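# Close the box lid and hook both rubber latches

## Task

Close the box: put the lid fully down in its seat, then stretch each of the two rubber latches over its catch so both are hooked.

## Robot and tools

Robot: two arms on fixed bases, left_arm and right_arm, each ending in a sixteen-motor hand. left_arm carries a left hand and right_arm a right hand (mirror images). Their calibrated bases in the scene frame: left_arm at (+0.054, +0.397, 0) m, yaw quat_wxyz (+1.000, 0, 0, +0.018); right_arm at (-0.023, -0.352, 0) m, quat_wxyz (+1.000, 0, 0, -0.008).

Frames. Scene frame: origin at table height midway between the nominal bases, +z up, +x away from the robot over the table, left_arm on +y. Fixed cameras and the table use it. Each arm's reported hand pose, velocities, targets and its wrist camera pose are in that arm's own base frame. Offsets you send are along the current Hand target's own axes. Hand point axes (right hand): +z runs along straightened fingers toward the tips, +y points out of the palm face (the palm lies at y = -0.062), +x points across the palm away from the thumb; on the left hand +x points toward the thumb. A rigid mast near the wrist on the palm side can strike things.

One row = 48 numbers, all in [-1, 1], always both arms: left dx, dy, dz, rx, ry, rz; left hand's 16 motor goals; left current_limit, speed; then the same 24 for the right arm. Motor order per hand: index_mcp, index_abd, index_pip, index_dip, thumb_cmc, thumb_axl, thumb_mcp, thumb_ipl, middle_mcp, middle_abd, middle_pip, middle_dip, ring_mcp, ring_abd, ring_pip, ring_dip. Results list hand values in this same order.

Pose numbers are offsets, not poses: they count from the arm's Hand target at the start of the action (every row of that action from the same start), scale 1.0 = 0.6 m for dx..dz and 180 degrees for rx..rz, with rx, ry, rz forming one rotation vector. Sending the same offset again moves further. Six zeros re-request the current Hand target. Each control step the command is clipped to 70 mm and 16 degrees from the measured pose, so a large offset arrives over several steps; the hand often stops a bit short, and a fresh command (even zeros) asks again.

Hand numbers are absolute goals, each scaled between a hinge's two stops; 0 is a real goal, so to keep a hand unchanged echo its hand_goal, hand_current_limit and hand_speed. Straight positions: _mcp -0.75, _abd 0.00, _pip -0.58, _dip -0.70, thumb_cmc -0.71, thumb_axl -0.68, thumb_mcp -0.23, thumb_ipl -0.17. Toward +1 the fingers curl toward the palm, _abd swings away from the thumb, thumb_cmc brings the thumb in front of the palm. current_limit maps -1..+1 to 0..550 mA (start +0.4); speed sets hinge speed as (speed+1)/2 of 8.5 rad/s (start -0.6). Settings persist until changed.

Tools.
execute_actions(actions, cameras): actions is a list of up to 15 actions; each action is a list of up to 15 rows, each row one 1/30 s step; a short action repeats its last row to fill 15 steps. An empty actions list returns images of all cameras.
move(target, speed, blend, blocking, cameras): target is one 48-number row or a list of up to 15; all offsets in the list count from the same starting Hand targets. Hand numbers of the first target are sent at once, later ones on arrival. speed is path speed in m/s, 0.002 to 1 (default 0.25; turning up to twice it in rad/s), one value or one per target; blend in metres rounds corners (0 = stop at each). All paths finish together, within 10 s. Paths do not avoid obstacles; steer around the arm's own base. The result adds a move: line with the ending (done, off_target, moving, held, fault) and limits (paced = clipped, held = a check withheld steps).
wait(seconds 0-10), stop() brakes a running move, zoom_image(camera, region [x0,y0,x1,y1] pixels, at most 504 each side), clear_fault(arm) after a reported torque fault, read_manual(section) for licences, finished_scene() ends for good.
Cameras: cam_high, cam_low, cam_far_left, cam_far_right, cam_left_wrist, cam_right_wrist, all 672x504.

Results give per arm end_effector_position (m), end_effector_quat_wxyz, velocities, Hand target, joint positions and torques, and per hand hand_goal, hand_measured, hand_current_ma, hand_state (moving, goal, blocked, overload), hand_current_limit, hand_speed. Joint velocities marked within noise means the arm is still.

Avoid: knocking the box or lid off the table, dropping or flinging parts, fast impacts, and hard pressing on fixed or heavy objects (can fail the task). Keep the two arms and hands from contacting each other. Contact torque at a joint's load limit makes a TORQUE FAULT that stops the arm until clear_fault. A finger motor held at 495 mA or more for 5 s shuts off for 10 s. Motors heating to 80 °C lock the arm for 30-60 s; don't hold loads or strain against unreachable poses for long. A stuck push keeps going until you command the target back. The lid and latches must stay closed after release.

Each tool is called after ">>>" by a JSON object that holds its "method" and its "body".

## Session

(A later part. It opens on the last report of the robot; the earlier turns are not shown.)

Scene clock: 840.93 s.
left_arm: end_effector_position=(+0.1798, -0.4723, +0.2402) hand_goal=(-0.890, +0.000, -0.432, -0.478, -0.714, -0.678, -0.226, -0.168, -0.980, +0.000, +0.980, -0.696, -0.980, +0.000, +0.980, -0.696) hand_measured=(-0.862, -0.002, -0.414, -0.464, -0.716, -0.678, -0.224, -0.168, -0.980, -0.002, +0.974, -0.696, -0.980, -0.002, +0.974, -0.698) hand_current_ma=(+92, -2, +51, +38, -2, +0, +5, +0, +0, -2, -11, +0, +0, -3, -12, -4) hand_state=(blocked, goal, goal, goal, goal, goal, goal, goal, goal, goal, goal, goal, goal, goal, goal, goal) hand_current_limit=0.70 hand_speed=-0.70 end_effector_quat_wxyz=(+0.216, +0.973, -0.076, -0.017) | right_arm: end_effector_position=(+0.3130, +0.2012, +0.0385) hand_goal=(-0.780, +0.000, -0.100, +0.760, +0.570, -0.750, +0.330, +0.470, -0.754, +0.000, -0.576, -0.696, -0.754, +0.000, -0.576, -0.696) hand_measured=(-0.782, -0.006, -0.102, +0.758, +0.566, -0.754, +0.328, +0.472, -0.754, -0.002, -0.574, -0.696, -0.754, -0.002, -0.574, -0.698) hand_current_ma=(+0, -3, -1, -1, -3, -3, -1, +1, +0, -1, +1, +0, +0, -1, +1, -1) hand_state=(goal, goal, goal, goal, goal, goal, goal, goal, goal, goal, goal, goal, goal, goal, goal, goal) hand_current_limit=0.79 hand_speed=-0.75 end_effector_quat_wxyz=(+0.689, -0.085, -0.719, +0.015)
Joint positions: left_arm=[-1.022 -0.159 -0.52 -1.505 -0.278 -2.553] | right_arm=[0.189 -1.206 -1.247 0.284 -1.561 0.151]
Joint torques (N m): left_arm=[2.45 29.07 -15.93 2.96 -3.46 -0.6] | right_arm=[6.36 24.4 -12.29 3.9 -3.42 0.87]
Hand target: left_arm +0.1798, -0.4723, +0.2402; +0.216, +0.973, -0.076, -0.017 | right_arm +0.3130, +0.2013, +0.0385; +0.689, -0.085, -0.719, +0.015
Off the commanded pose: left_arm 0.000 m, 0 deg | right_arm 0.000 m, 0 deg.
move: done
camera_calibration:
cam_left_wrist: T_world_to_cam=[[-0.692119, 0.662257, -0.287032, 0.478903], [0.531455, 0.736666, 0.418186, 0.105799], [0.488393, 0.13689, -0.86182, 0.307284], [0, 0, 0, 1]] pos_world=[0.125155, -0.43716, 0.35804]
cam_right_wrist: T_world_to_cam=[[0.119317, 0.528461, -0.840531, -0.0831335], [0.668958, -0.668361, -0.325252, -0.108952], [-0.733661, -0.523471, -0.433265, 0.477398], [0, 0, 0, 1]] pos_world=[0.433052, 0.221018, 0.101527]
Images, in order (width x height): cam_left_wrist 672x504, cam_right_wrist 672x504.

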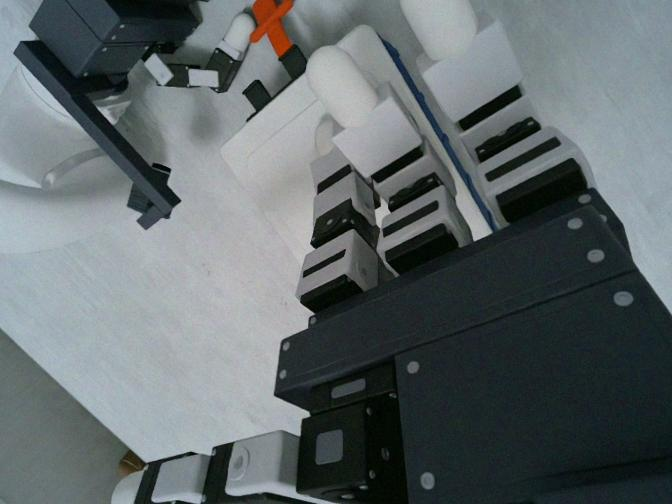

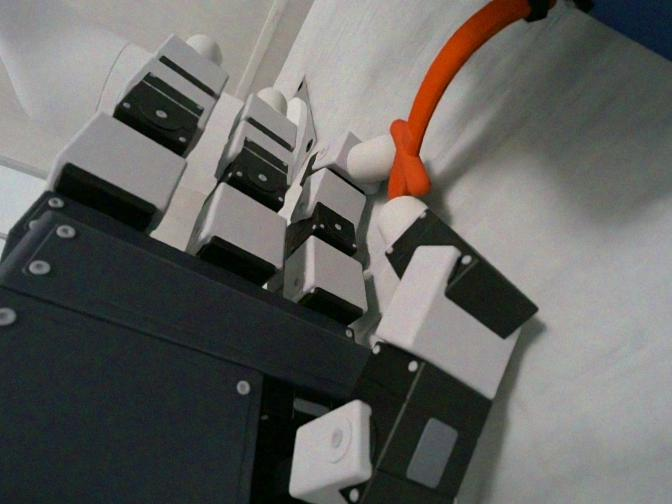

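>>> {"method": "move", "body": {"target": [0,0,0,0,0,0,-0.89,0,-0.431,-0.478,-0.714,-0.678,-0.226,-0.168,-0.98,0,0.98,-0.696,-0.98,0,0.98,-0.696,0.7,-0.7,0,0,0,0,0,0,-0.55,-0.02,0.20,0.88,0.60,-0.75,0.36,0.44,-0.754,0,-0.576,-0.696,-0.754,0,-0.576,-0.696,0.79,-0.85], "speed": 0.03, "cameras": ["cam_right_wrist","cam_left_wrist"]}}

>>> {"method": "zoom_image", "body": {"camera": "cam_right_wrist", "region": [320, 60, 560, 300]}}

>>> {"method": "zoom_image", "body": {"camera": "cam_left_wrist", "region": [180, 0, 340, 140]}}

Scene clock: 843.63 s.
left_arm: end_effector_position=(+0.1798, -0.4723, +0.2402) hand_goal=(-0.890, +0.000, -0.432, -0.478, -0.714, -0.678, -0.226, -0.168, -0.980, +0.000, +0.980, -0.696, -0.980, +0.000, +0.980, -0.696) hand_measured=(-0.862, -0.002, -0.414, -0.464, -0.716, -0.678, -0.224, -0.168, -0.980, -0.002, +0.974, -0.696, -0.980, -0.002, +0.974, -0.698) hand_current_ma=(+92, -2, +51, +38, -2, +0, +5, +0, +0, -2, -11, +0, +0, -3, -12, -4) hand_state=(blocked, goal, goal, goal, goal, goal, goal, goal, goal, goal, goal, goal, goal, goal, goal, goal) hand_current_limit=0.70 hand_speed=-0.70 end_effector_quat_wxyz=(+0.216, +0.973, -0.076, -0.017) | right_arm: end_effector_position=(+0.3130, +0.2013, +0.0386) hand_goal=(-0.550, -0.020, +0.200, +0.880, +0.600, -0.750, +0.360, +0.440, -0.754, +0.000, -0.576, -0.696, -0.754, +0.000, -0.576, -0.696) hand_measured=(-0.660, -0.024, +0.130, +0.864, +0.584, -0.778, +0.344, +0.446, -0.754, -0.002, -0.574, -0.696, -0.754, -0.002, -0.574, -0.698) hand_current_ma=(-334, -1, -153, -15, -16, -54, -22, +6, +0, -1, +1, +0, +0, -1, +1, -1) hand_state=(blocked, goal, blocked, goal, goal, blocked, goal, goal, goal, goal, goal, goal, goal, goal, goal, goal) hand_current_limit=0.79 hand_speed=-0.85 end_effector_quat_wxyz=(+0.689, -0.085, -0.719, +0.015)
Joint positions: left_arm=[-1.022 -0.159 -0.52 -1.505 -0.278 -2.553] | right_arm=[0.189 -1.206 -1.247 0.284 -1.561 0.151]
Joint torques (N m): left_arm=[2.39 28.12 -15.75 2.82 -3.56 -0.61] | right_arm=[5.84 25.79 -12.15 3.64 -1.72 0.62]
Hand target: left_arm +0.1798, -0.4723, +0.2402; +0.216, +0.973, -0.076, -0.017 | right_arm +0.3130, +0.2013, +0.0385; +0.689, -0.085, -0.719, +0.015
Off the commanded pose: left_arm 0.000 m, 0 deg | right_arm 0.000 m, 0 deg.
move: done
camera_calibration:
cam_left_wrist: T_world_to_cam=[[-0.692119, 0.662257, -0.287032, 0.478903], [0.531455, 0.736666, 0.418186, 0.105799], [0.488393, 0.13689, -0.86182, 0.307284], [0, 0, 0, 1]] pos_world=[0.125155, -0.43716, 0.35804]
cam_right_wrist: T_world_to_cam=[[0.11888, 0.528486, -0.840577, -0.0829457], [0.668872, -0.668292, -0.325571, -0.108897], [-0.733811, -0.523535, -0.432936, 0.477443], [0, 0, 0, 1]] pos_world=[0.433052, 0.221018, 0.101526]
Images, in order (width x height): cam_left_wrist 672x504, cam_right_wrist 672x504.

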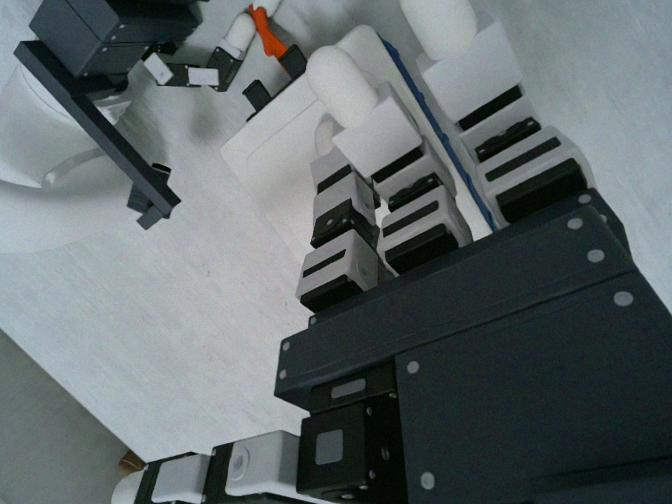

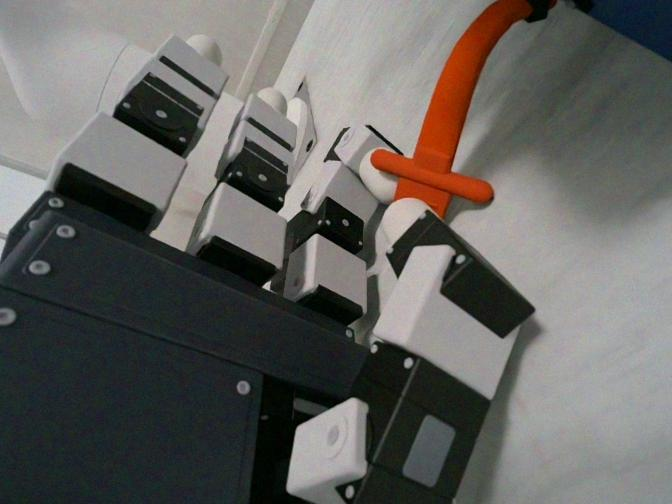

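Scaled by 2.100 from the camera's 672x504 image, which has a finer 960x720 frame.

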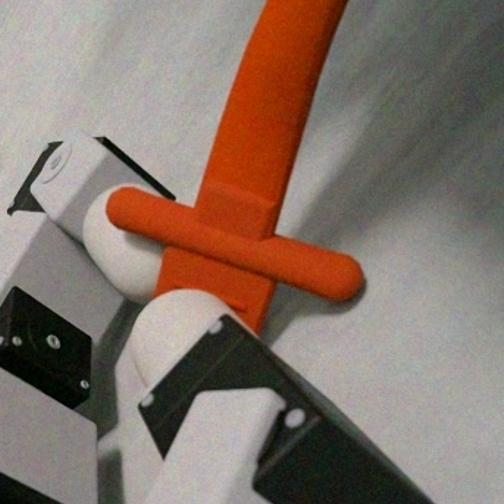

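Scaled by 3.150 from the camera's 672x504 image, which has a finer 960x720 frame.

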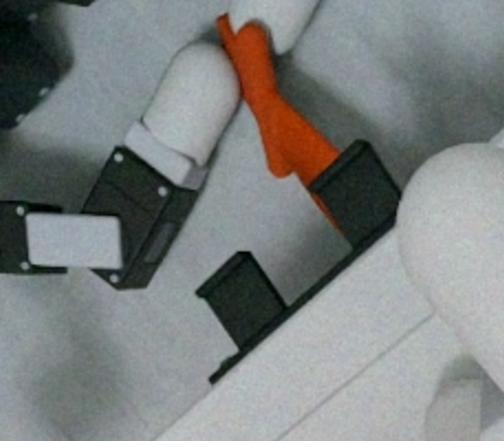

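>>> {"method": "move", "body": {"target": [[0,0,0,0,0,0,-0.89,0,-0.431,-0.478,-0.714,-0.678,-0.226,-0.168,-0.98,0,0.98,-0.696,-0.98,0,0.98,-0.696,0.7,-0.7,0,0,0,0,0,0,-0.80,0,-0.289,0.71,0.571,-0.75,0.202,0.676,-0.98,0,-0.85,-0.696,-0.98,0,-0.85,-0.696,0.79,-0.85],[0,0,0,0,0,0,-0.89,0,-0.431,-0.478,-0.714,-0.678,-0.226,-0.168,-0.98,0,0.98,-0.696,-0.98,0,0.98,-0.696,0.7,-0.7,-0.0090,-0.0634,0.0,0,0,0,-0.80,0,-0.289,0.71,0.571,-0.75,0.202,0.676,-0.98,0,-0.85,-0.696,-0.98,0,-0.85,-0.696,0.79,-0.85],[0,0,0,0,0,0,-0.89,0,-0.431,-0.478,-0.714,-0.678,-0.226,-0.168,-0.98,0,0.98,-0.696,-0.98,0,0.98,-0.696,0.7,-0.7,-0.0062,-0.0634,0.0521,0,0,0,-0.9,0,0.70,-0.10,0.571,-0.80,-0.16,0.96,-0.98,0,-0.85,-0.696,-0.98,0,-0.85,-0.696,0.79,-0.7]], "speed": 0.08, "cameras": ["cam_right_wrist","cam_left_wrist"]}}

>>> {"method": "zoom_image", "body": {"camera": "cam_right_wrist", "region": [340, 0, 640, 300]}}

>>> {"method": "zoom_image", "body": {"camera": "cam_left_wrist", "region": [180, 0, 340, 140]}}

Scene clock: 866.90 s.
left_arm: end_effector_position=(+0.1798, -0.4723, +0.2402) hand_goal=(-0.890, +0.000, -0.432, -0.478, -0.714, -0.678, -0.226, -0.168, -0.980, +0.000, +0.980, -0.696, -0.980, +0.000, +0.980, -0.696) hand_measured=(-0.862, -0.002, -0.414, -0.464, -0.716, -0.678, -0.224, -0.168, -0.980, -0.002, +0.974, -0.696, -0.980, -0.002, +0.974, -0.698) hand_current_ma=(+92, -2, +51, +38, -2, +0, +5, +0, +0, -2, -11, +0, +0, -3, -12, -4) hand_state=(blocked, goal, goal, goal, goal, goal, goal, goal, goal, goal, goal, goal, goal, goal, goal, goal) hand_current_limit=0.70 hand_speed=-0.70 end_effector_quat_wxyz=(+0.216, +0.973, -0.076, -0.017) | right_arm: end_effector_position=(+0.2782, +0.1663, +0.0386) hand_goal=(-0.900, +0.000, +0.700, -0.100, +0.570, -0.800, -0.160, +0.960, -0.980, +0.000, -0.850, -0.696, -0.980, +0.000, -0.850, -0.696) hand_measured=(-0.894, -0.006, +0.698, -0.098, +0.566, -0.800, -0.158, +0.958, -0.976, -0.002, -0.846, -0.696, -0.976, -0.002, -0.846, -0.698) hand_current_ma=(+3, -3, -1, +1, -2, +0, +2, -1, +2, -1, +2, +0, +3, -1, +2, -1) hand_state=(goal, goal, goal, goal, goal, goal, goal, goal, goal, goal, goal, goal, goal, goal, goal, goal) hand_current_limit=0.79 hand_speed=-0.70 end_effector_quat_wxyz=(+0.689, -0.085, -0.719, +0.015)
Joint positions: left_arm=[-1.022 -0.159 -0.52 -1.505 -0.278 -2.553] | right_arm=[0.132 -1.172 -1.131 0.229 -1.481 0.131]
Joint torques (N m): left_arm=[2.46 29.62 -15.44 2.79 -3.42 -0.57] | right_arm=[6.73 41.17 -1.18 3.66 0.83 -0.84]
Hand target: left_arm +0.1798, -0.4723, +0.2402; +0.216, +0.973, -0.076, -0.017 | right_arm +0.2782, +0.1663, +0.0386; +0.689, -0.085, -0.719, +0.015
Off the commanded pose: left_arm 0.000 m, 0 deg | right_arm 0.000 m, 0 deg.
move: done
camera_calibration:
cam_left_wrist: T_world_to_cam=[[-0.692119, 0.662257, -0.287032, 0.478903], [0.531455, 0.736666, 0.418186, 0.105799], [0.488393, 0.13689, -0.86182, 0.307284], [0, 0, 0, 1]] pos_world=[0.125155, -0.43716, 0.35804]
cam_right_wrist: T_world_to_cam=[[0.119317, 0.528461, -0.840531, -0.060401], [0.668958, -0.668361, -0.325252, -0.109032], [-0.733661, -0.523471, -0.433265, 0.433589], [0, 0, 0, 1]] pos_world=[0.398252, 0.186018, 0.101627]
Images, in order (width x height): cam_left_wrist 672x504, cam_right_wrist 672x504.

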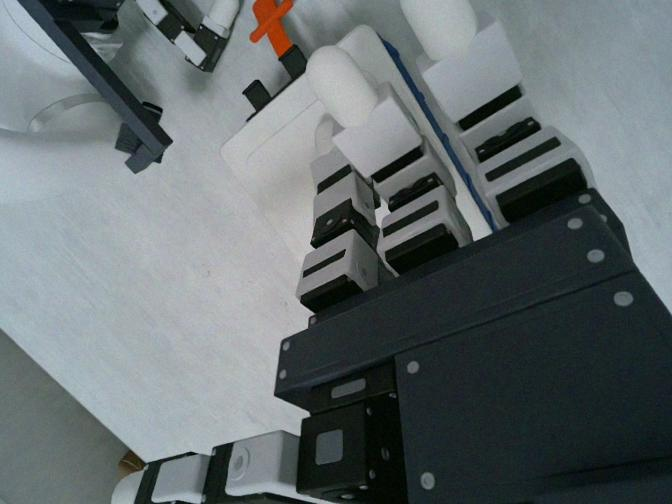

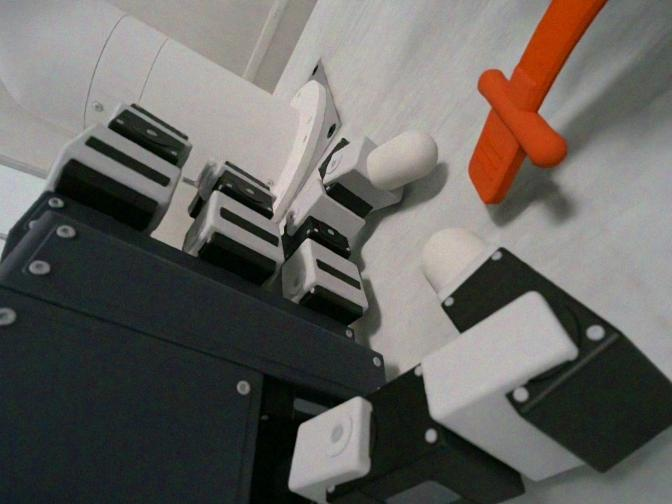

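Scaled by 1.680 from the camera's 672x504 image, which has a finer 960x720 frame.

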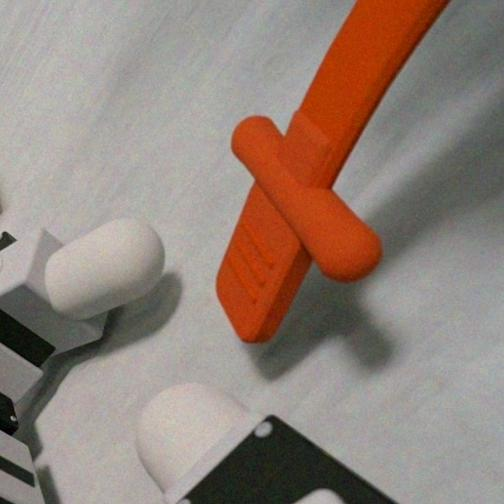

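Scaled by 3.150 from the camera's 672x504 image, which has a finer 960x720 frame.

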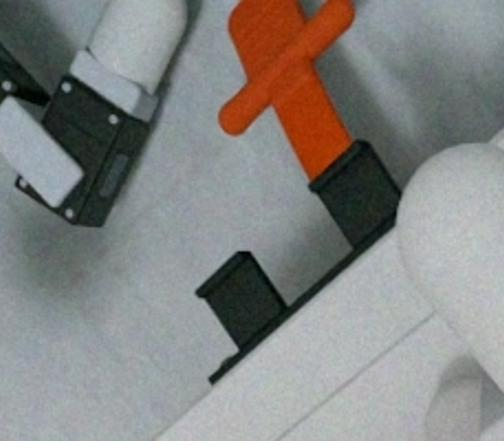

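>>> {"method": "move", "body": {"target": [[0,0,0,0,0,0,-0.89,0,-0.431,-0.478,-0.714,-0.678,-0.226,-0.168,-0.98,0,0.98,-0.696,-0.98,0,0.98,-0.696,0.7,-0.7,0.0065,0.0462,-0.0003,0,0,0,-0.9,0,0.70,-0.10,0.571,-0.80,-0.16,0.96,-0.98,0,-0.85,-0.696,-0.98,0,-0.85,-0.696,0.79,-0.7],[0,0,0,0,0,0,-0.89,0,-0.431,-0.478,-0.714,-0.678,-0.226,-0.168,-0.98,0,0.98,-0.696,-0.98,0,0.98,-0.696,0.7,-0.7,0.0065,0.0462,-0.0003,0,0,0,-0.80,0,0.79,-0.05,0.571,-0.80,-0.12,0.93,-0.98,0,-0.85,-0.696,-0.98,0,-0.85,-0.696,0.79,-0.8]], "speed": 0.06, "cameras": ["cam_right_wrist","cam_left_wrist"]}}

>>> {"method": "zoom_image", "body": {"camera": "cam_right_wrist", "region": [340, 60, 580, 300]}}

>>> {"method": "zoom_image", "body": {"camera": "cam_left_wrist", "region": [180, 0, 340, 140]}}

Scene clock: 870.27 s.
left_arm: end_effector_position=(+0.1798, -0.4723, +0.2402) hand_goal=(-0.890, +0.000, -0.432, -0.478, -0.714, -0.678, -0.226, -0.168, -0.980, +0.000, +0.980, -0.696, -0.980, +0.000, +0.980, -0.696) hand_measured=(-0.862, -0.002, -0.414, -0.464, -0.716, -0.678, -0.224, -0.168, -0.980, -0.002, +0.974, -0.696, -0.980, -0.002, +0.974, -0.698) hand_current_ma=(+92, -2, +51, +38, -2, +0, +5, +0, +0, -2, -11, +0, +0, -3, -12, -4) hand_state=(blocked, goal, goal, goal, goal, goal, goal, goal, goal, goal, goal, goal, goal, goal, goal, goal) hand_current_limit=0.70 hand_speed=-0.70 end_effector_quat_wxyz=(+0.216, +0.973, -0.076, -0.017) | right_arm: end_effector_position=(+0.2811, +0.1941, +0.0386) hand_goal=(-0.800, +0.000, +0.790, -0.050, +0.570, -0.800, -0.120, +0.930, -0.980, +0.000, -0.850, -0.696, -0.980, +0.000, -0.850, -0.696) hand_measured=(-0.804, -0.006, +0.786, -0.054, +0.566, -0.800, -0.122, +0.932, -0.976, -0.002, -0.846, -0.696, -0.976, -0.002, -0.846, -0.698) hand_current_ma=(-2, -2, -2, -1, -3, +0, -1, +1, +2, -1, +2, +0, +3, -1, +2, -1) hand_state=(goal, goal, goal, goal, goal, goal, goal, goal, goal, goal, goal, goal, goal, goal, goal, goal) hand_current_limit=0.79 hand_speed=-0.80 end_effector_quat_wxyz=(+0.689, -0.085, -0.719, +0.015)
Joint positions: left_arm=[-1.022 -0.159 -0.52 -1.505 -0.278 -2.553] | right_arm=[0.187 -1.177 -1.151 0.283 -1.496 0.133]
Joint torques (N m): left_arm=[1.96 28.75 -15.32 2.91 -3.42 -0.52] | right_arm=[7.09 22.93 -11.19 3.71 -3.31 0.78]
Hand target: left_arm +0.1798, -0.4723, +0.2402; +0.216, +0.973, -0.076, -0.017 | right_arm +0.2811, +0.1941, +0.0386; +0.689, -0.085, -0.719, +0.015
Off the commanded pose: left_arm 0.000 m, 0 deg | right_arm 0.000 m, 0 deg.
move: done
camera_calibration:
cam_left_wrist: T_world_to_cam=[[-0.692119, 0.662257, -0.287032, 0.478903], [0.531455, 0.736666, 0.418186, 0.105799], [0.488393, 0.13689, -0.86182, 0.307284], [0, 0, 0, 1]] pos_world=[0.125155, -0.43716, 0.35804]
cam_right_wrist: T_world_to_cam=[[0.119317, 0.528461, -0.840531, -0.0754792], [0.668958, -0.668361, -0.325252, -0.0922577], [-0.733661, -0.523471, -0.433265, 0.450248], [0, 0, 0, 1]] pos_world=[0.401052, 0.213918, 0.101627]
Images, in order (width x height): cam_left_wrist 672x504, cam_right_wrist 672x504.

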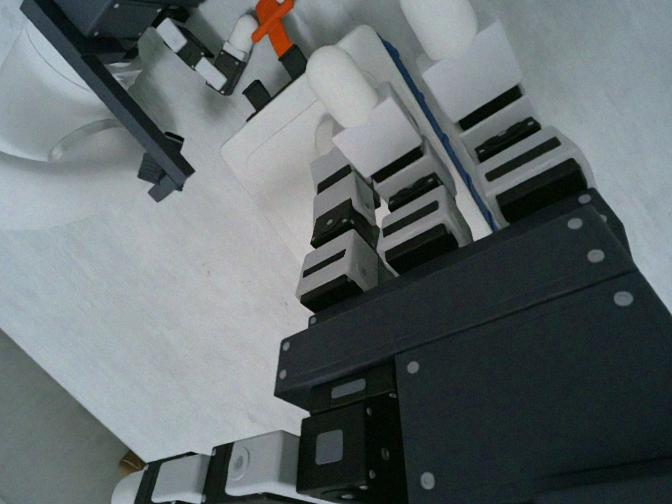

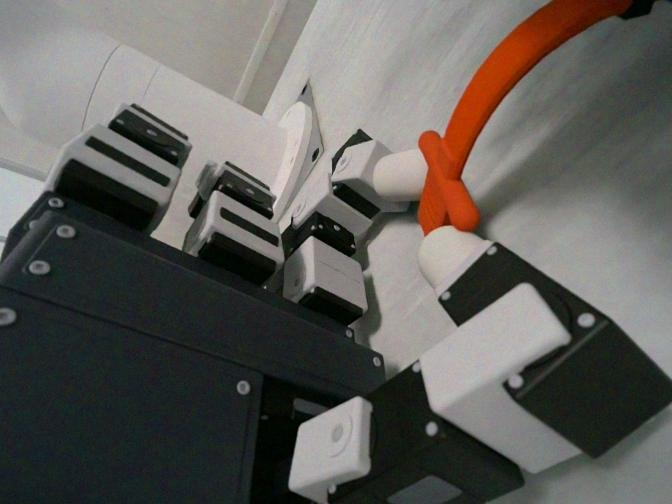

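Scaled by 2.100 from the camera's 672x504 image, which has a finer 960x720 frame.

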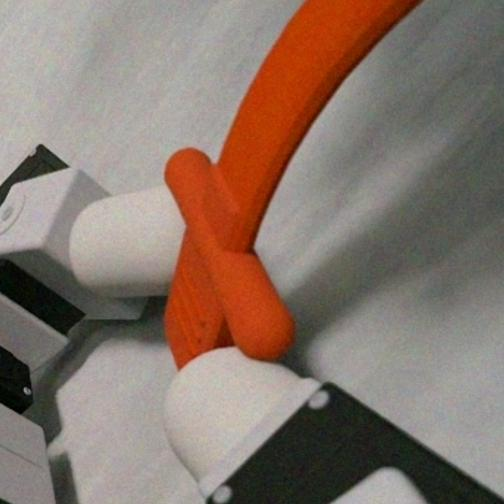

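Scaled by 3.150 from the camera's 672x504 image, which has a finer 960x720 frame.

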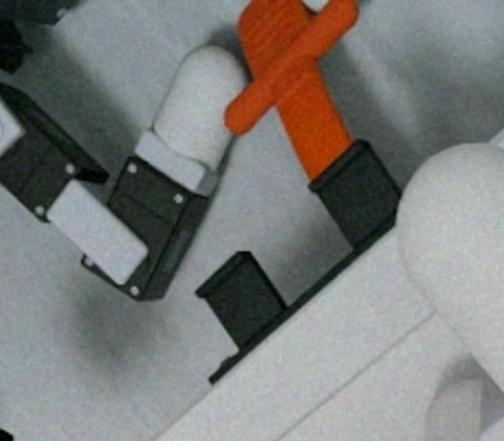

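>>> {"method": "move", "body": {"target": [[0,0,0,0,0,0,-0.89,0,-0.431,-0.478,-0.714,-0.678,-0.226,-0.168,-0.98,0,0.98,-0.696,-0.98,0,0.98,-0.696,0.7,-0.7,0,0,0,0,0,0,-0.62,-0.03,1.0,-0.02,0.62,-0.79,-0.092,0.882,-0.98,0,-0.85,-0.696,-0.98,0,-0.85,-0.696,0.79,-0.85],[0,0,0,0,0,0,-0.89,0,-0.431,-0.478,-0.714,-0.678,-0.226,-0.168,-0.98,0,0.98,-0.696,-0.98,0,0.98,-0.696,0.7,-0.7,0.0788,-0.0052,-0.0053,0,0,0,-0.62,-0.03,1.0,-0.02,0.62,-0.79,-0.092,0.882,-0.98,0,-0.85,-0.696,-0.98,0,-0.85,-0.696,0.79,-0.85]], "speed": 0.1, "cameras": ["cam_right_wrist","cam_left_wrist"]}}

>>> {"method": "zoom_image", "body": {"camera": "cam_right_wrist", "region": [340, 60, 580, 300]}}

>>> {"method": "zoom_image", "body": {"camera": "cam_left_wrist", "region": [180, 0, 340, 140]}}

Scene clock: 878.33 s.
left_arm: end_effector_position=(+0.1798, -0.4723, +0.2402) hand_goal=(-0.890, +0.000, -0.432, -0.478, -0.714, -0.678, -0.226, -0.168, -0.980, +0.000, +0.980, -0.696, -0.980, +0.000, +0.980, -0.696) hand_measured=(-0.862, -0.002, -0.414, -0.464, -0.716, -0.678, -0.224, -0.168, -0.980, -0.002, +0.974, -0.696, -0.980, -0.002, +0.974, -0.698) hand_current_ma=(+92, -2, +51, +38, -2, +0, +5, +0, +0, -2, -11, +0, +0, -3, -12, -4) hand_state=(blocked, goal, goal, goal, goal, goal, goal, goal, goal, goal, goal, goal, goal, goal, goal, goal) hand_current_limit=0.70 hand_speed=-0.70 end_effector_quat_wxyz=(+0.216, +0.973, -0.076, -0.017) | right_arm: end_effector_position=(+0.2822, +0.1975, +0.0860) hand_goal=(-0.620, -0.030, +1.000, -0.020, +0.620, -0.790, -0.092, +0.882, -0.980, +0.000, -0.850, -0.696, -0.980, +0.000, -0.850, -0.696) hand_measured=(-0.774, -0.032, +0.828, -0.060, +0.594, -0.808, -0.112, +0.906, -0.976, -0.002, -0.846, -0.696, -0.976, -0.002, -0.846, -0.698) hand_current_ma=(-492, -1, -492, -66, -36, -27, -32, +47, +2, -1, +2, +0, +3, -1, +2, -1) hand_state=(blocked, goal, blocked, blocked, blocked, goal, goal, blocked, goal, goal, goal, goal, goal, goal, goal, goal) hand_current_limit=0.79 hand_speed=-0.85 end_effector_quat_wxyz=(+0.689, -0.085, -0.719, +0.015)
Joint positions: left_arm=[-1.022 -0.159 -0.52 -1.505 -0.278 -2.553] | right_arm=[0.193 -1.063 -1.087 0.289 -1.544 0.147]
Joint torques (N m): left_arm=[0.8 28.72 -15.49 2.95 -3.42 -0.53] | right_arm=[7.51 42.42 -2.38 3.81 -3.47 0.78]
Hand target: left_arm +0.1798, -0.4723, +0.2402; +0.216, +0.973, -0.076, -0.017 | right_arm +0.2822, +0.1975, +0.0860; +0.689, -0.085, -0.719, +0.015
Off the commanded pose: left_arm 0.000 m, 0 deg | right_arm 0.000 m, 0 deg.
move: done
camera_calibration:
cam_left_wrist: T_world_to_cam=[[-0.692119, 0.662257, -0.287032, 0.478903], [0.531455, 0.736666, 0.418186, 0.105799], [0.488393, 0.13689, -0.86182, 0.307284], [0, 0, 0, 1]] pos_world=[0.125155, -0.43716, 0.35804]
cam_right_wrist: T_world_to_cam=[[0.119278, 0.528434, -0.840554, -0.0376371], [0.669007, -0.668326, -0.325223, -0.0754353], [-0.733623, -0.523544, -0.433243, 0.473398], [0, 0, 0, 1]] pos_world=[0.402252, 0.217318, 0.148927]
Images, in order (width x height): cam_left_wrist 672x504, cam_right_wrist 672x504.

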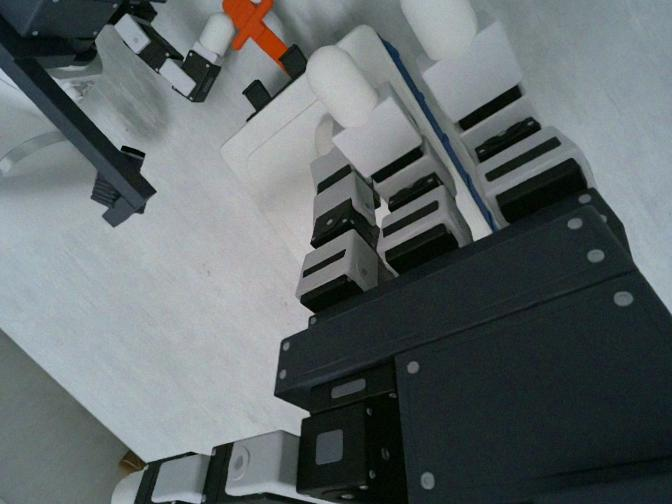

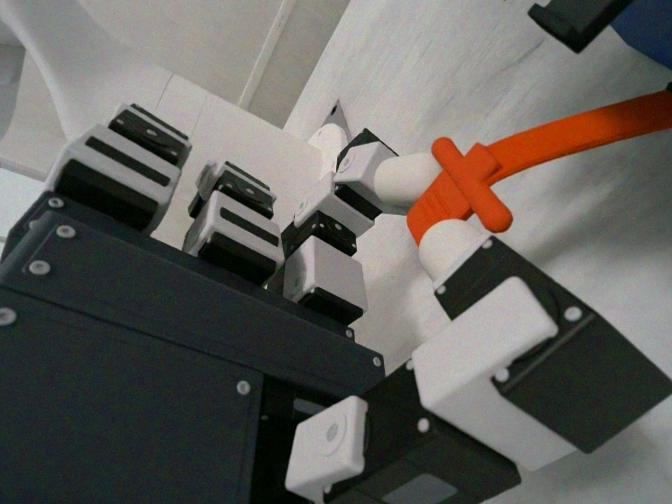

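Scaled by 2.100 from the camera's 672x504 image, which has a finer 960x720 frame.

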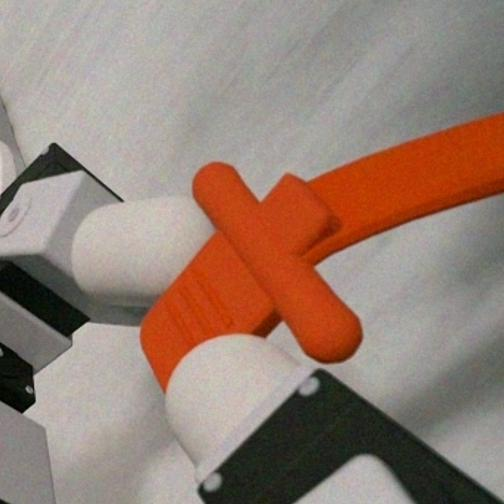

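Scaled by 3.150 from the camera's 672x504 image, which has a finer 960x720 frame.

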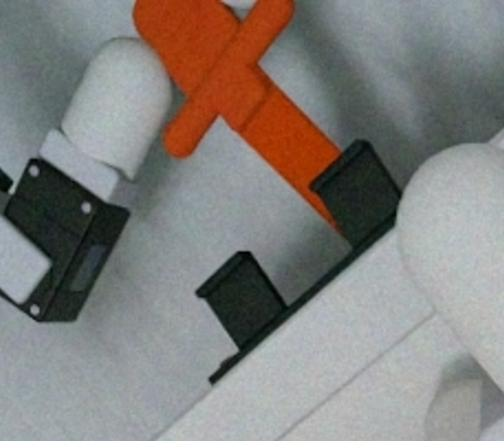

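>>> {"method": "move", "body": {"target": [[0,0,0,0,0,0,-0.89,0,-0.431,-0.478,-0.714,-0.678,-0.226,-0.168,-0.98,0,0.98,-0.696,-0.98,0,0.98,-0.696,0.7,-0.7,0.0653,0.0086,-0.0355,-0.1450,0.1334,-0.1266,-0.62,-0.03,1.0,-0.02,0.62,-0.79,-0.092,0.882,-0.98,0,-0.85,-0.696,-0.98,0,-0.85,-0.696,0.79,-0.85],[0,0,0,0,0,0,-0.89,0,-0.431,-0.478,-0.714,-0.678,-0.226,-0.168,-0.98,0,0.98,-0.696,-0.98,0,0.98,-0.696,0.7,-0.7,0.1065,0.0280,-0.0393,-0.1450,0.1334,-0.1266,-0.62,-0.03,1.0,-0.02,0.62,-0.79,-0.092,0.882,-0.98,0,-0.85,-0.696,-0.98,0,-0.85,-0.696,0.79,-0.85]], "speed": 0.1, "blend": 0.01, "cameras": ["cam_right_wrist","cam_left_wrist","cam_far_left"]}}

>>> {"method": "zoom_image", "body": {"camera": "cam_right_wrist", "region": [360, 60, 600, 300]}}

>>> {"method": "zoom_image", "body": {"camera": "cam_left_wrist", "region": [180, 0, 340, 140]}}

>>> {"method": "zoom_image", "body": {"camera": "cam_far_left", "region": [100, 0, 200, 70]}}

Scene clock: 884.27 s.
left_arm: end_effector_position=(+0.1798, -0.4723, +0.2402) hand_goal=(-0.890, +0.000, -0.432, -0.478, -0.714, -0.678, -0.226, -0.168, -0.980, +0.000, +0.980, -0.696, -0.980, +0.000, +0.980, -0.696) hand_measured=(-0.862, -0.002, -0.414, -0.464, -0.716, -0.678, -0.224, -0.168, -0.980, -0.002, +0.974, -0.696, -0.980, -0.002, +0.974, -0.698) hand_current_ma=(+92, -3, +51, +38, -2, +0, +5, +0, +0, -2, -11, +0, +0, -3, -12, -4) hand_state=(blocked, goal, goal, goal, goal, goal, goal, goal, goal, goal, goal, goal, goal, goal, goal, goal) hand_current_limit=0.70 hand_speed=-0.70 end_effector_quat_wxyz=(+0.216, +0.973, -0.076, -0.017) | right_arm: end_effector_position=(+0.3131, +0.2063, +0.1373) hand_goal=(-0.620, -0.030, +1.000, -0.020, +0.620, -0.790, -0.092, +0.882, -0.980, +0.000, -0.850, -0.696, -0.980, +0.000, -0.850, -0.696) hand_measured=(-0.770, -0.008, +0.846, -0.060, +0.592, -0.828, -0.114, +0.900, -0.982, -0.002, -0.848, -0.696, -0.982, -0.002, -0.848, -0.698) hand_current_ma=(-492, +21, -492, -67, -39, -82, -38, +31, +0, -1, +1, +0, +0, -1, +1, -1) hand_state=(blocked, blocked, blocked, blocked, blocked, blocked, blocked, goal, goal, goal, goal, goal, goal, goal, goal, goal) hand_current_limit=0.79 hand_speed=-0.85 end_effector_quat_wxyz=(+0.753, -0.087, -0.594, -0.267)
Joint positions: left_arm=[-1.022 -0.159 -0.52 -1.505 -0.279 -2.553] | right_arm=[0.063 -1.156 -1.051 0.536 -1.762 -0.252]
Joint torques (N m): left_arm=[0.87 28.97 -15.6 2.89 -3.36 -0.52] | right_arm=[-3.87 41 -5.11 -0.62 -1.61 0.03]
Hand target: left_arm +0.1798, -0.4723, +0.2402; +0.216, +0.973, -0.076, -0.017 | right_arm +0.3131, +0.2063, +0.1373; +0.753, -0.087, -0.594, -0.267 (not the last commanded pose)
Off the commanded pose: left_arm 0.000 m, 0 deg | right_arm 0.020 m, 7 deg.
TORQUE FAULT: the external load on joint 2 (shoulder) of the right arm reached its load limit, and that arm stopped. The contact can be on any part of that arm beyond that joint, not only on its tool. A torque fault puts only its own arm into a fault stop. That arm's remaining commands of this call were not run. The hold on joint 2 (shoulder) of that arm was moved back by the arm itself, up to 3 degrees, as the stop began. That arm is still stopped at the end of this call. While its stop runs, that arm, its gripper or tool too, takes no new command.
CLEAR FAULT: the right arm stays stopped (state 4) until you call clear_fault(arm="right_arm").
End effector pose when the fault began: right_arm: position (+0.3011, +0.2054, +0.1210), quat_wxyz (+0.768, -0.095, -0.575, -0.264)
Joint positions when the fault began: right_arm=[0.063 -1.207 -1.051 0.536 -1.763 -0.251]
move: fault (right_arm); path passed 0 of 2 targets
camera_calibration:
cam_left_wrist: T_world_to_cam=[[-0.692119, 0.662257, -0.287032, 0.478903], [0.531455, 0.736666, 0.418186, 0.105799], [0.488393, 0.13689, -0.86182, 0.307284], [0, 0, 0, 1]] pos_world=[0.125155, -0.43716, 0.35804]
cam_right_wrist: T_world_to_cam=[[0.236956, 0.762654, -0.60184, -0.120715], [0.263661, -0.646715, -0.715711, 0.102543], [-0.935059, 0.0109107, -0.354325, 0.464943], [0, 0, 0, 1]] pos_world=[0.436316, 0.153307, 0.165481]
Images, in order (width x height): cam_far_left 672x504, cam_left_wrist 672x504, cam_right_wrist 672x504.

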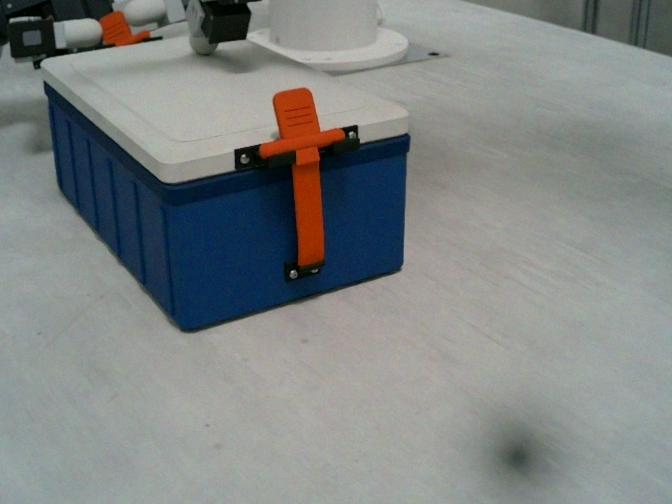

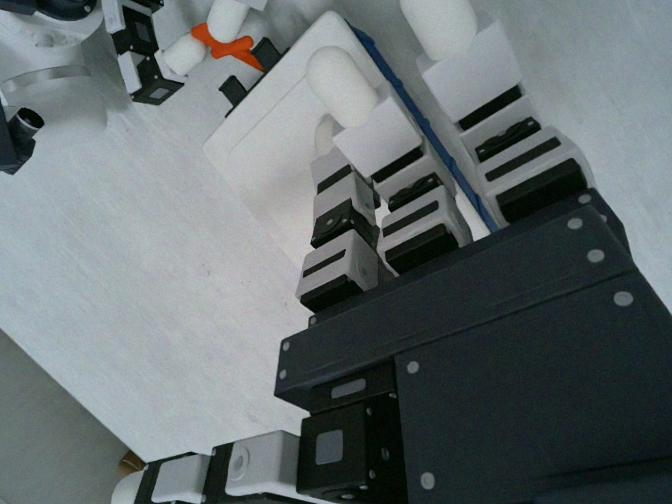

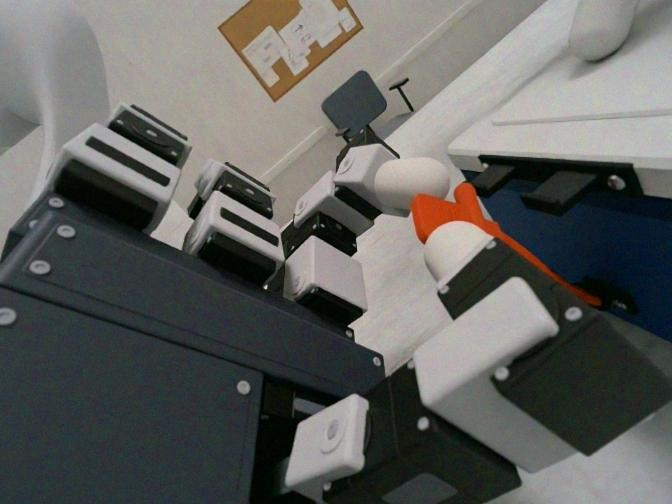

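Scaled by 2.100 from the camera's 672x504 image, which has a finer 960x720 frame.

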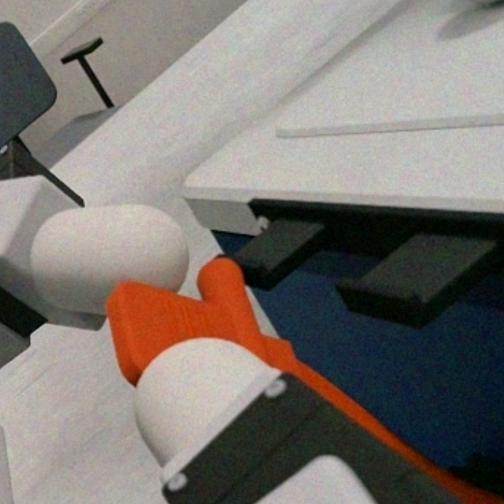

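Scaled by 3.150 from the camera's 672x504 image, which has a finer 960x720 frame.

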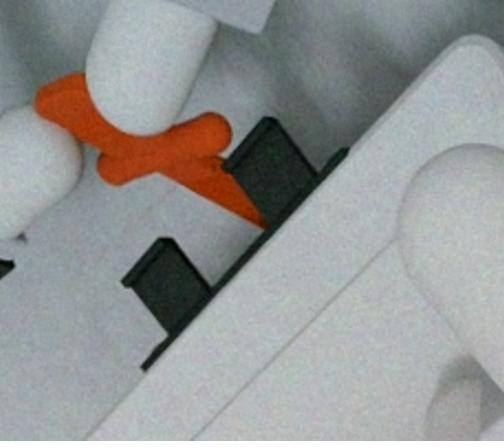

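Scaled by 5.040 from the camera's 672x504 image, which has a finer 960x720 frame.

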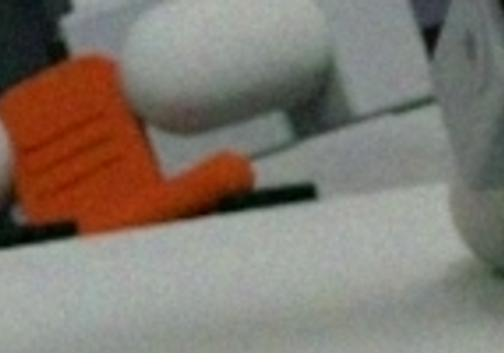

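>>> {"method": "clear_fault", "body": {"arm": "right_arm", "cameras": ["cam_far_left","cam_low"]}}

Scene clock: 886.10 s.
left_arm: end_effector_position=(+0.1798, -0.4723, +0.2402) hand_goal=(-0.890, +0.000, -0.432, -0.478, -0.714, -0.678, -0.226, -0.168, -0.980, +0.000, +0.980, -0.696, -0.980, +0.000, +0.980, -0.696) hand_measured=(-0.862, -0.002, -0.414, -0.464, -0.716, -0.678, -0.224, -0.168, -0.980, -0.002, +0.974, -0.696, -0.980, -0.002, +0.974, -0.698) hand_current_ma=(+92, -3, +51, +38, -2, +0, +5, +0, +0, -2, -11, +0, +0, -3, -12, -4) hand_state=(blocked, goal, goal, goal, goal, goal, goal, goal, goal, goal, goal, goal, goal, goal, goal, goal) hand_current_limit=0.70 hand_speed=-0.70 end_effector_quat_wxyz=(+0.216, +0.973, -0.076, -0.017) | right_arm: end_effector_position=(+0.3131, +0.2063, +0.1373) hand_goal=(-0.620, -0.030, +1.000, -0.020, +0.620, -0.790, -0.092, +0.882, -0.980, +0.000, -0.850, -0.696, -0.980, +0.000, -0.850, -0.696) hand_measured=(-0.770, -0.008, +0.846, -0.060, +0.592, -0.828, -0.114, +0.900, -0.982, -0.002, -0.848, -0.696, -0.982, -0.002, -0.848, -0.698) hand_current_ma=(-492, +21, -492, -67, -39, -82, -38, +31, +0, -1, +1, +0, +0, -1, +1, -1) hand_state=(blocked, blocked, blocked, blocked, blocked, blocked, blocked, goal, goal, goal, goal, goal, goal, goal, goal, goal) hand_current_limit=0.79 hand_speed=-0.85 end_effector_quat_wxyz=(+0.753, -0.087, -0.594, -0.267)
Joint positions: left_arm=[-1.022 -0.159 -0.52 -1.505 -0.279 -2.553] | right_arm=[0.063 -1.156 -1.051 0.536 -1.762 -0.252]
Joint torques (N m): left_arm=[0.83 27.86 -15.51 2.87 -2.67 -0.51] | right_arm=[-2.76 40.8 -5.12 -0.04 -1.56 -0.05]
Hand target: left_arm +0.1798, -0.4723, +0.2402; +0.216, +0.973, -0.076, -0.017 | right_arm +0.3131, +0.2063, +0.1373; +0.753, -0.087, -0.594, -0.267 (not the last commanded pose)
Off the commanded pose: left_arm 0.000 m, 0 deg | right_arm 0.020 m, 7 deg.
TORQUE FAULT, CONTINUED: the right arm's stop, for the torque fault of joint 2 (shoulder) that an earlier result reported, is over. The call counts as one of the actions that you can send in this scene. The hold on joint 2 (shoulder) of that arm was moved back by the arm itself, up to 3 degrees, as the stop began. That arm's target is now where it stood when the stop ended, not its last command. That arm keeps its grip as last carried out and accepts commands again: back off and push less far.
CLEAR FAULT: your call cleared the right arm's torque fault. If a joint's load stays at its limit, that arm stops again at once.
Images, in order (width x height): cam_low 672x504, cam_far_left 672x504.

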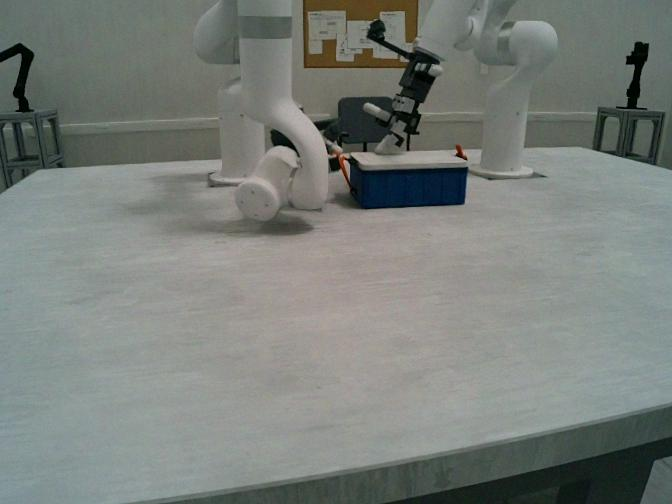

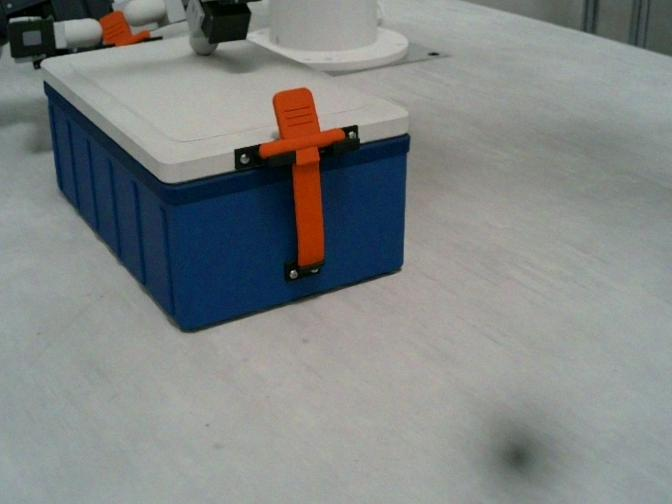

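>>> {"method": "move", "body": {"target": [0,-0.0014,0.0030,0,0,0,-0.89,0,-0.431,-0.478,-0.714,-0.678,-0.226,-0.168,-0.98,0,0.98,-0.696,-0.98,0,0.98,-0.696,0.7,-0.7,0.0188,0.0037,0.0056,0,0,0,-0.62,-0.03,1.0,-0.02,0.62,-0.79,-0.092,0.882,-0.98,0,-0.85,-0.696,-0.98,0,-0.85,-0.696,0.79,-0.85], "speed": 0.05, "cameras": ["cam_right_wrist","cam_left_wrist","cam_far_left"]}}

>>> {"method": "zoom_image", "body": {"camera": "cam_right_wrist", "region": [400, 120, 580, 300]}}

>>> {"method": "zoom_image", "body": {"camera": "cam_left_wrist", "region": [180, 0, 320, 120]}}

>>> {"method": "zoom_image", "body": {"camera": "cam_far_left", "region": [80, 0, 180, 70]}}

Scene clock: 889.83 s.
left_arm: end_effector_position=(+0.1797, -0.4723, +0.2383) hand_goal=(-0.890, +0.000, -0.432, -0.478, -0.714, -0.678, -0.226, -0.168, -0.980, +0.000, +0.980, -0.696, -0.980, +0.000, +0.980, -0.696) hand_measured=(-0.846, +0.002, -0.404, -0.460, -0.716, -0.678, -0.224, -0.168, -0.980, -0.002, +0.974, -0.696, -0.980, -0.002, +0.974, -0.698) hand_current_ma=(+155, +3, +81, +50, -2, +0, +5, +0, +0, -2, -11, +0, +0, -3, -12, -4) hand_state=(blocked, goal, blocked, goal, goal, goal, goal, goal, goal, goal, goal, goal, goal, goal, goal, goal) hand_current_limit=0.70 hand_speed=-0.70 end_effector_quat_wxyz=(+0.216, +0.973, -0.076, -0.017) | right_arm: end_effector_position=(+0.3131, +0.2063, +0.1493) hand_goal=(-0.620, -0.030, +1.000, -0.020, +0.620, -0.790, -0.092, +0.882, -0.980, +0.000, -0.850, -0.696, -0.980, +0.000, -0.850, -0.696) hand_measured=(-0.770, +0.002, +0.854, -0.060, +0.580, -0.836, -0.114, +0.900, -0.982, -0.002, -0.848, -0.696, -0.982, -0.002, -0.848, -0.698) hand_current_ma=(-492, +40, -471, -67, -67, -111, -41, +31, +0, -1, +1, +0, +0, -1, +1, -1) hand_state=(blocked, blocked, blocked, blocked, blocked, blocked, blocked, goal, goal, goal, goal, goal, goal, goal, goal, goal) hand_current_limit=0.79 hand_speed=-0.85 end_effector_quat_wxyz=(+0.753, -0.087, -0.594, -0.267)
Joint positions: left_arm=[-1.022 -0.164 -0.519 -1.525 -0.279 -2.532] | right_arm=[0.063 -1.126 -1.032 0.537 -1.772 -0.246]
Joint torques (N m): left_arm=[0.62 9.5 -2.17 -4.39 2.46 0.36] | right_arm=[0.81 42.89 -1.37 3.25 -4.69 0.14]
Hand target: left_arm +0.1798, -0.4723, +0.2382; +0.216, +0.973, -0.076, -0.017 | right_arm +0.3131, +0.2063, +0.1493; +0.753, -0.087, -0.594, -0.267
Off the commanded pose: left_arm 0.000 m, 0 deg | right_arm 0.000 m, 0 deg.
move: done
camera_calibration:
cam_left_wrist: T_world_to_cam=[[-0.692121, 0.662288, -0.286955, 0.478343], [0.531656, 0.736677, 0.41791, 0.106673], [0.48817, 0.136683, -0.861979, 0.305642], [0, 0, 0, 1]] pos_world=[0.125153, -0.43716, 0.35614]
cam_right_wrist: T_world_to_cam=[[0.236956, 0.762654, -0.60184, -0.113469], [0.263661, -0.646715, -0.715711, 0.111158], [-0.935059, 0.0109107, -0.354325, 0.469101], [0, 0, 0, 1]] pos_world=[0.436216, 0.153307, 0.177481]
Images, in order (width x height): cam_far_left 672x504, cam_left_wrist 672x504, cam_right_wrist 672x504.

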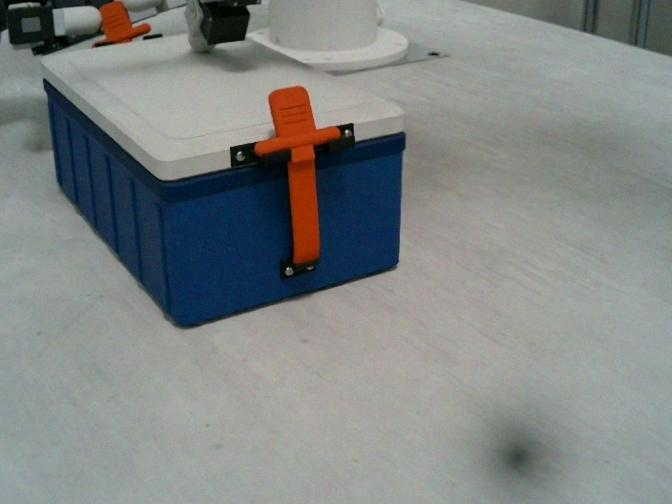

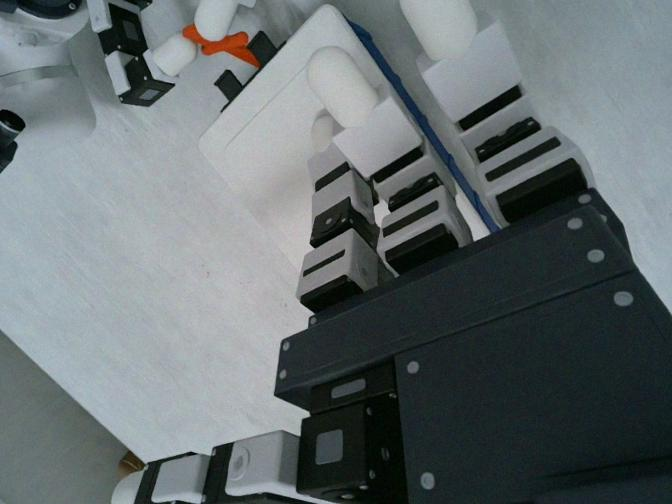

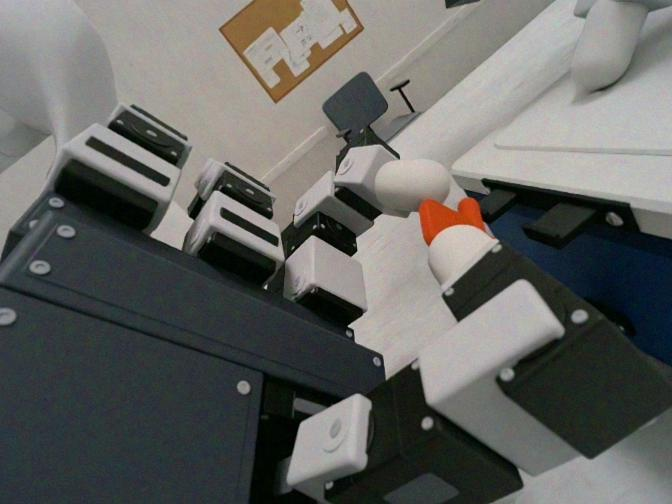

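Scaled by 2.800 from the camera's 672x504 image, which has a finer 960x720 frame.

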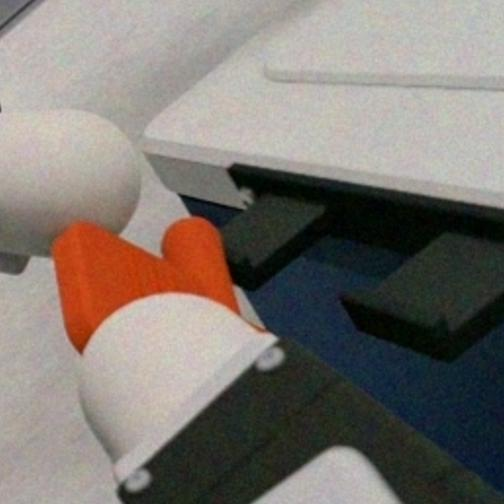

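Scaled by 3.600 from the camera's 672x504 image, which has a finer 960x720 frame.

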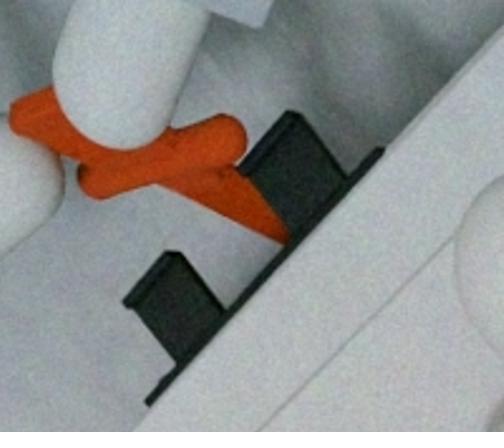

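Scaled by 5.040 from the camera's 672x504 image, which has a finer 960x720 frame.

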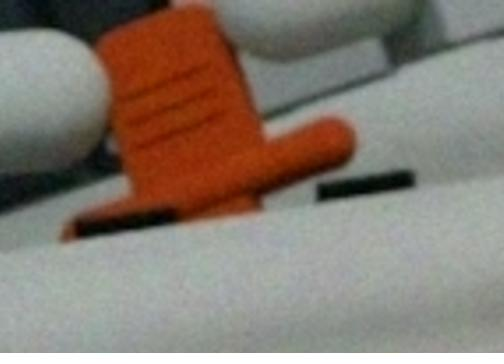

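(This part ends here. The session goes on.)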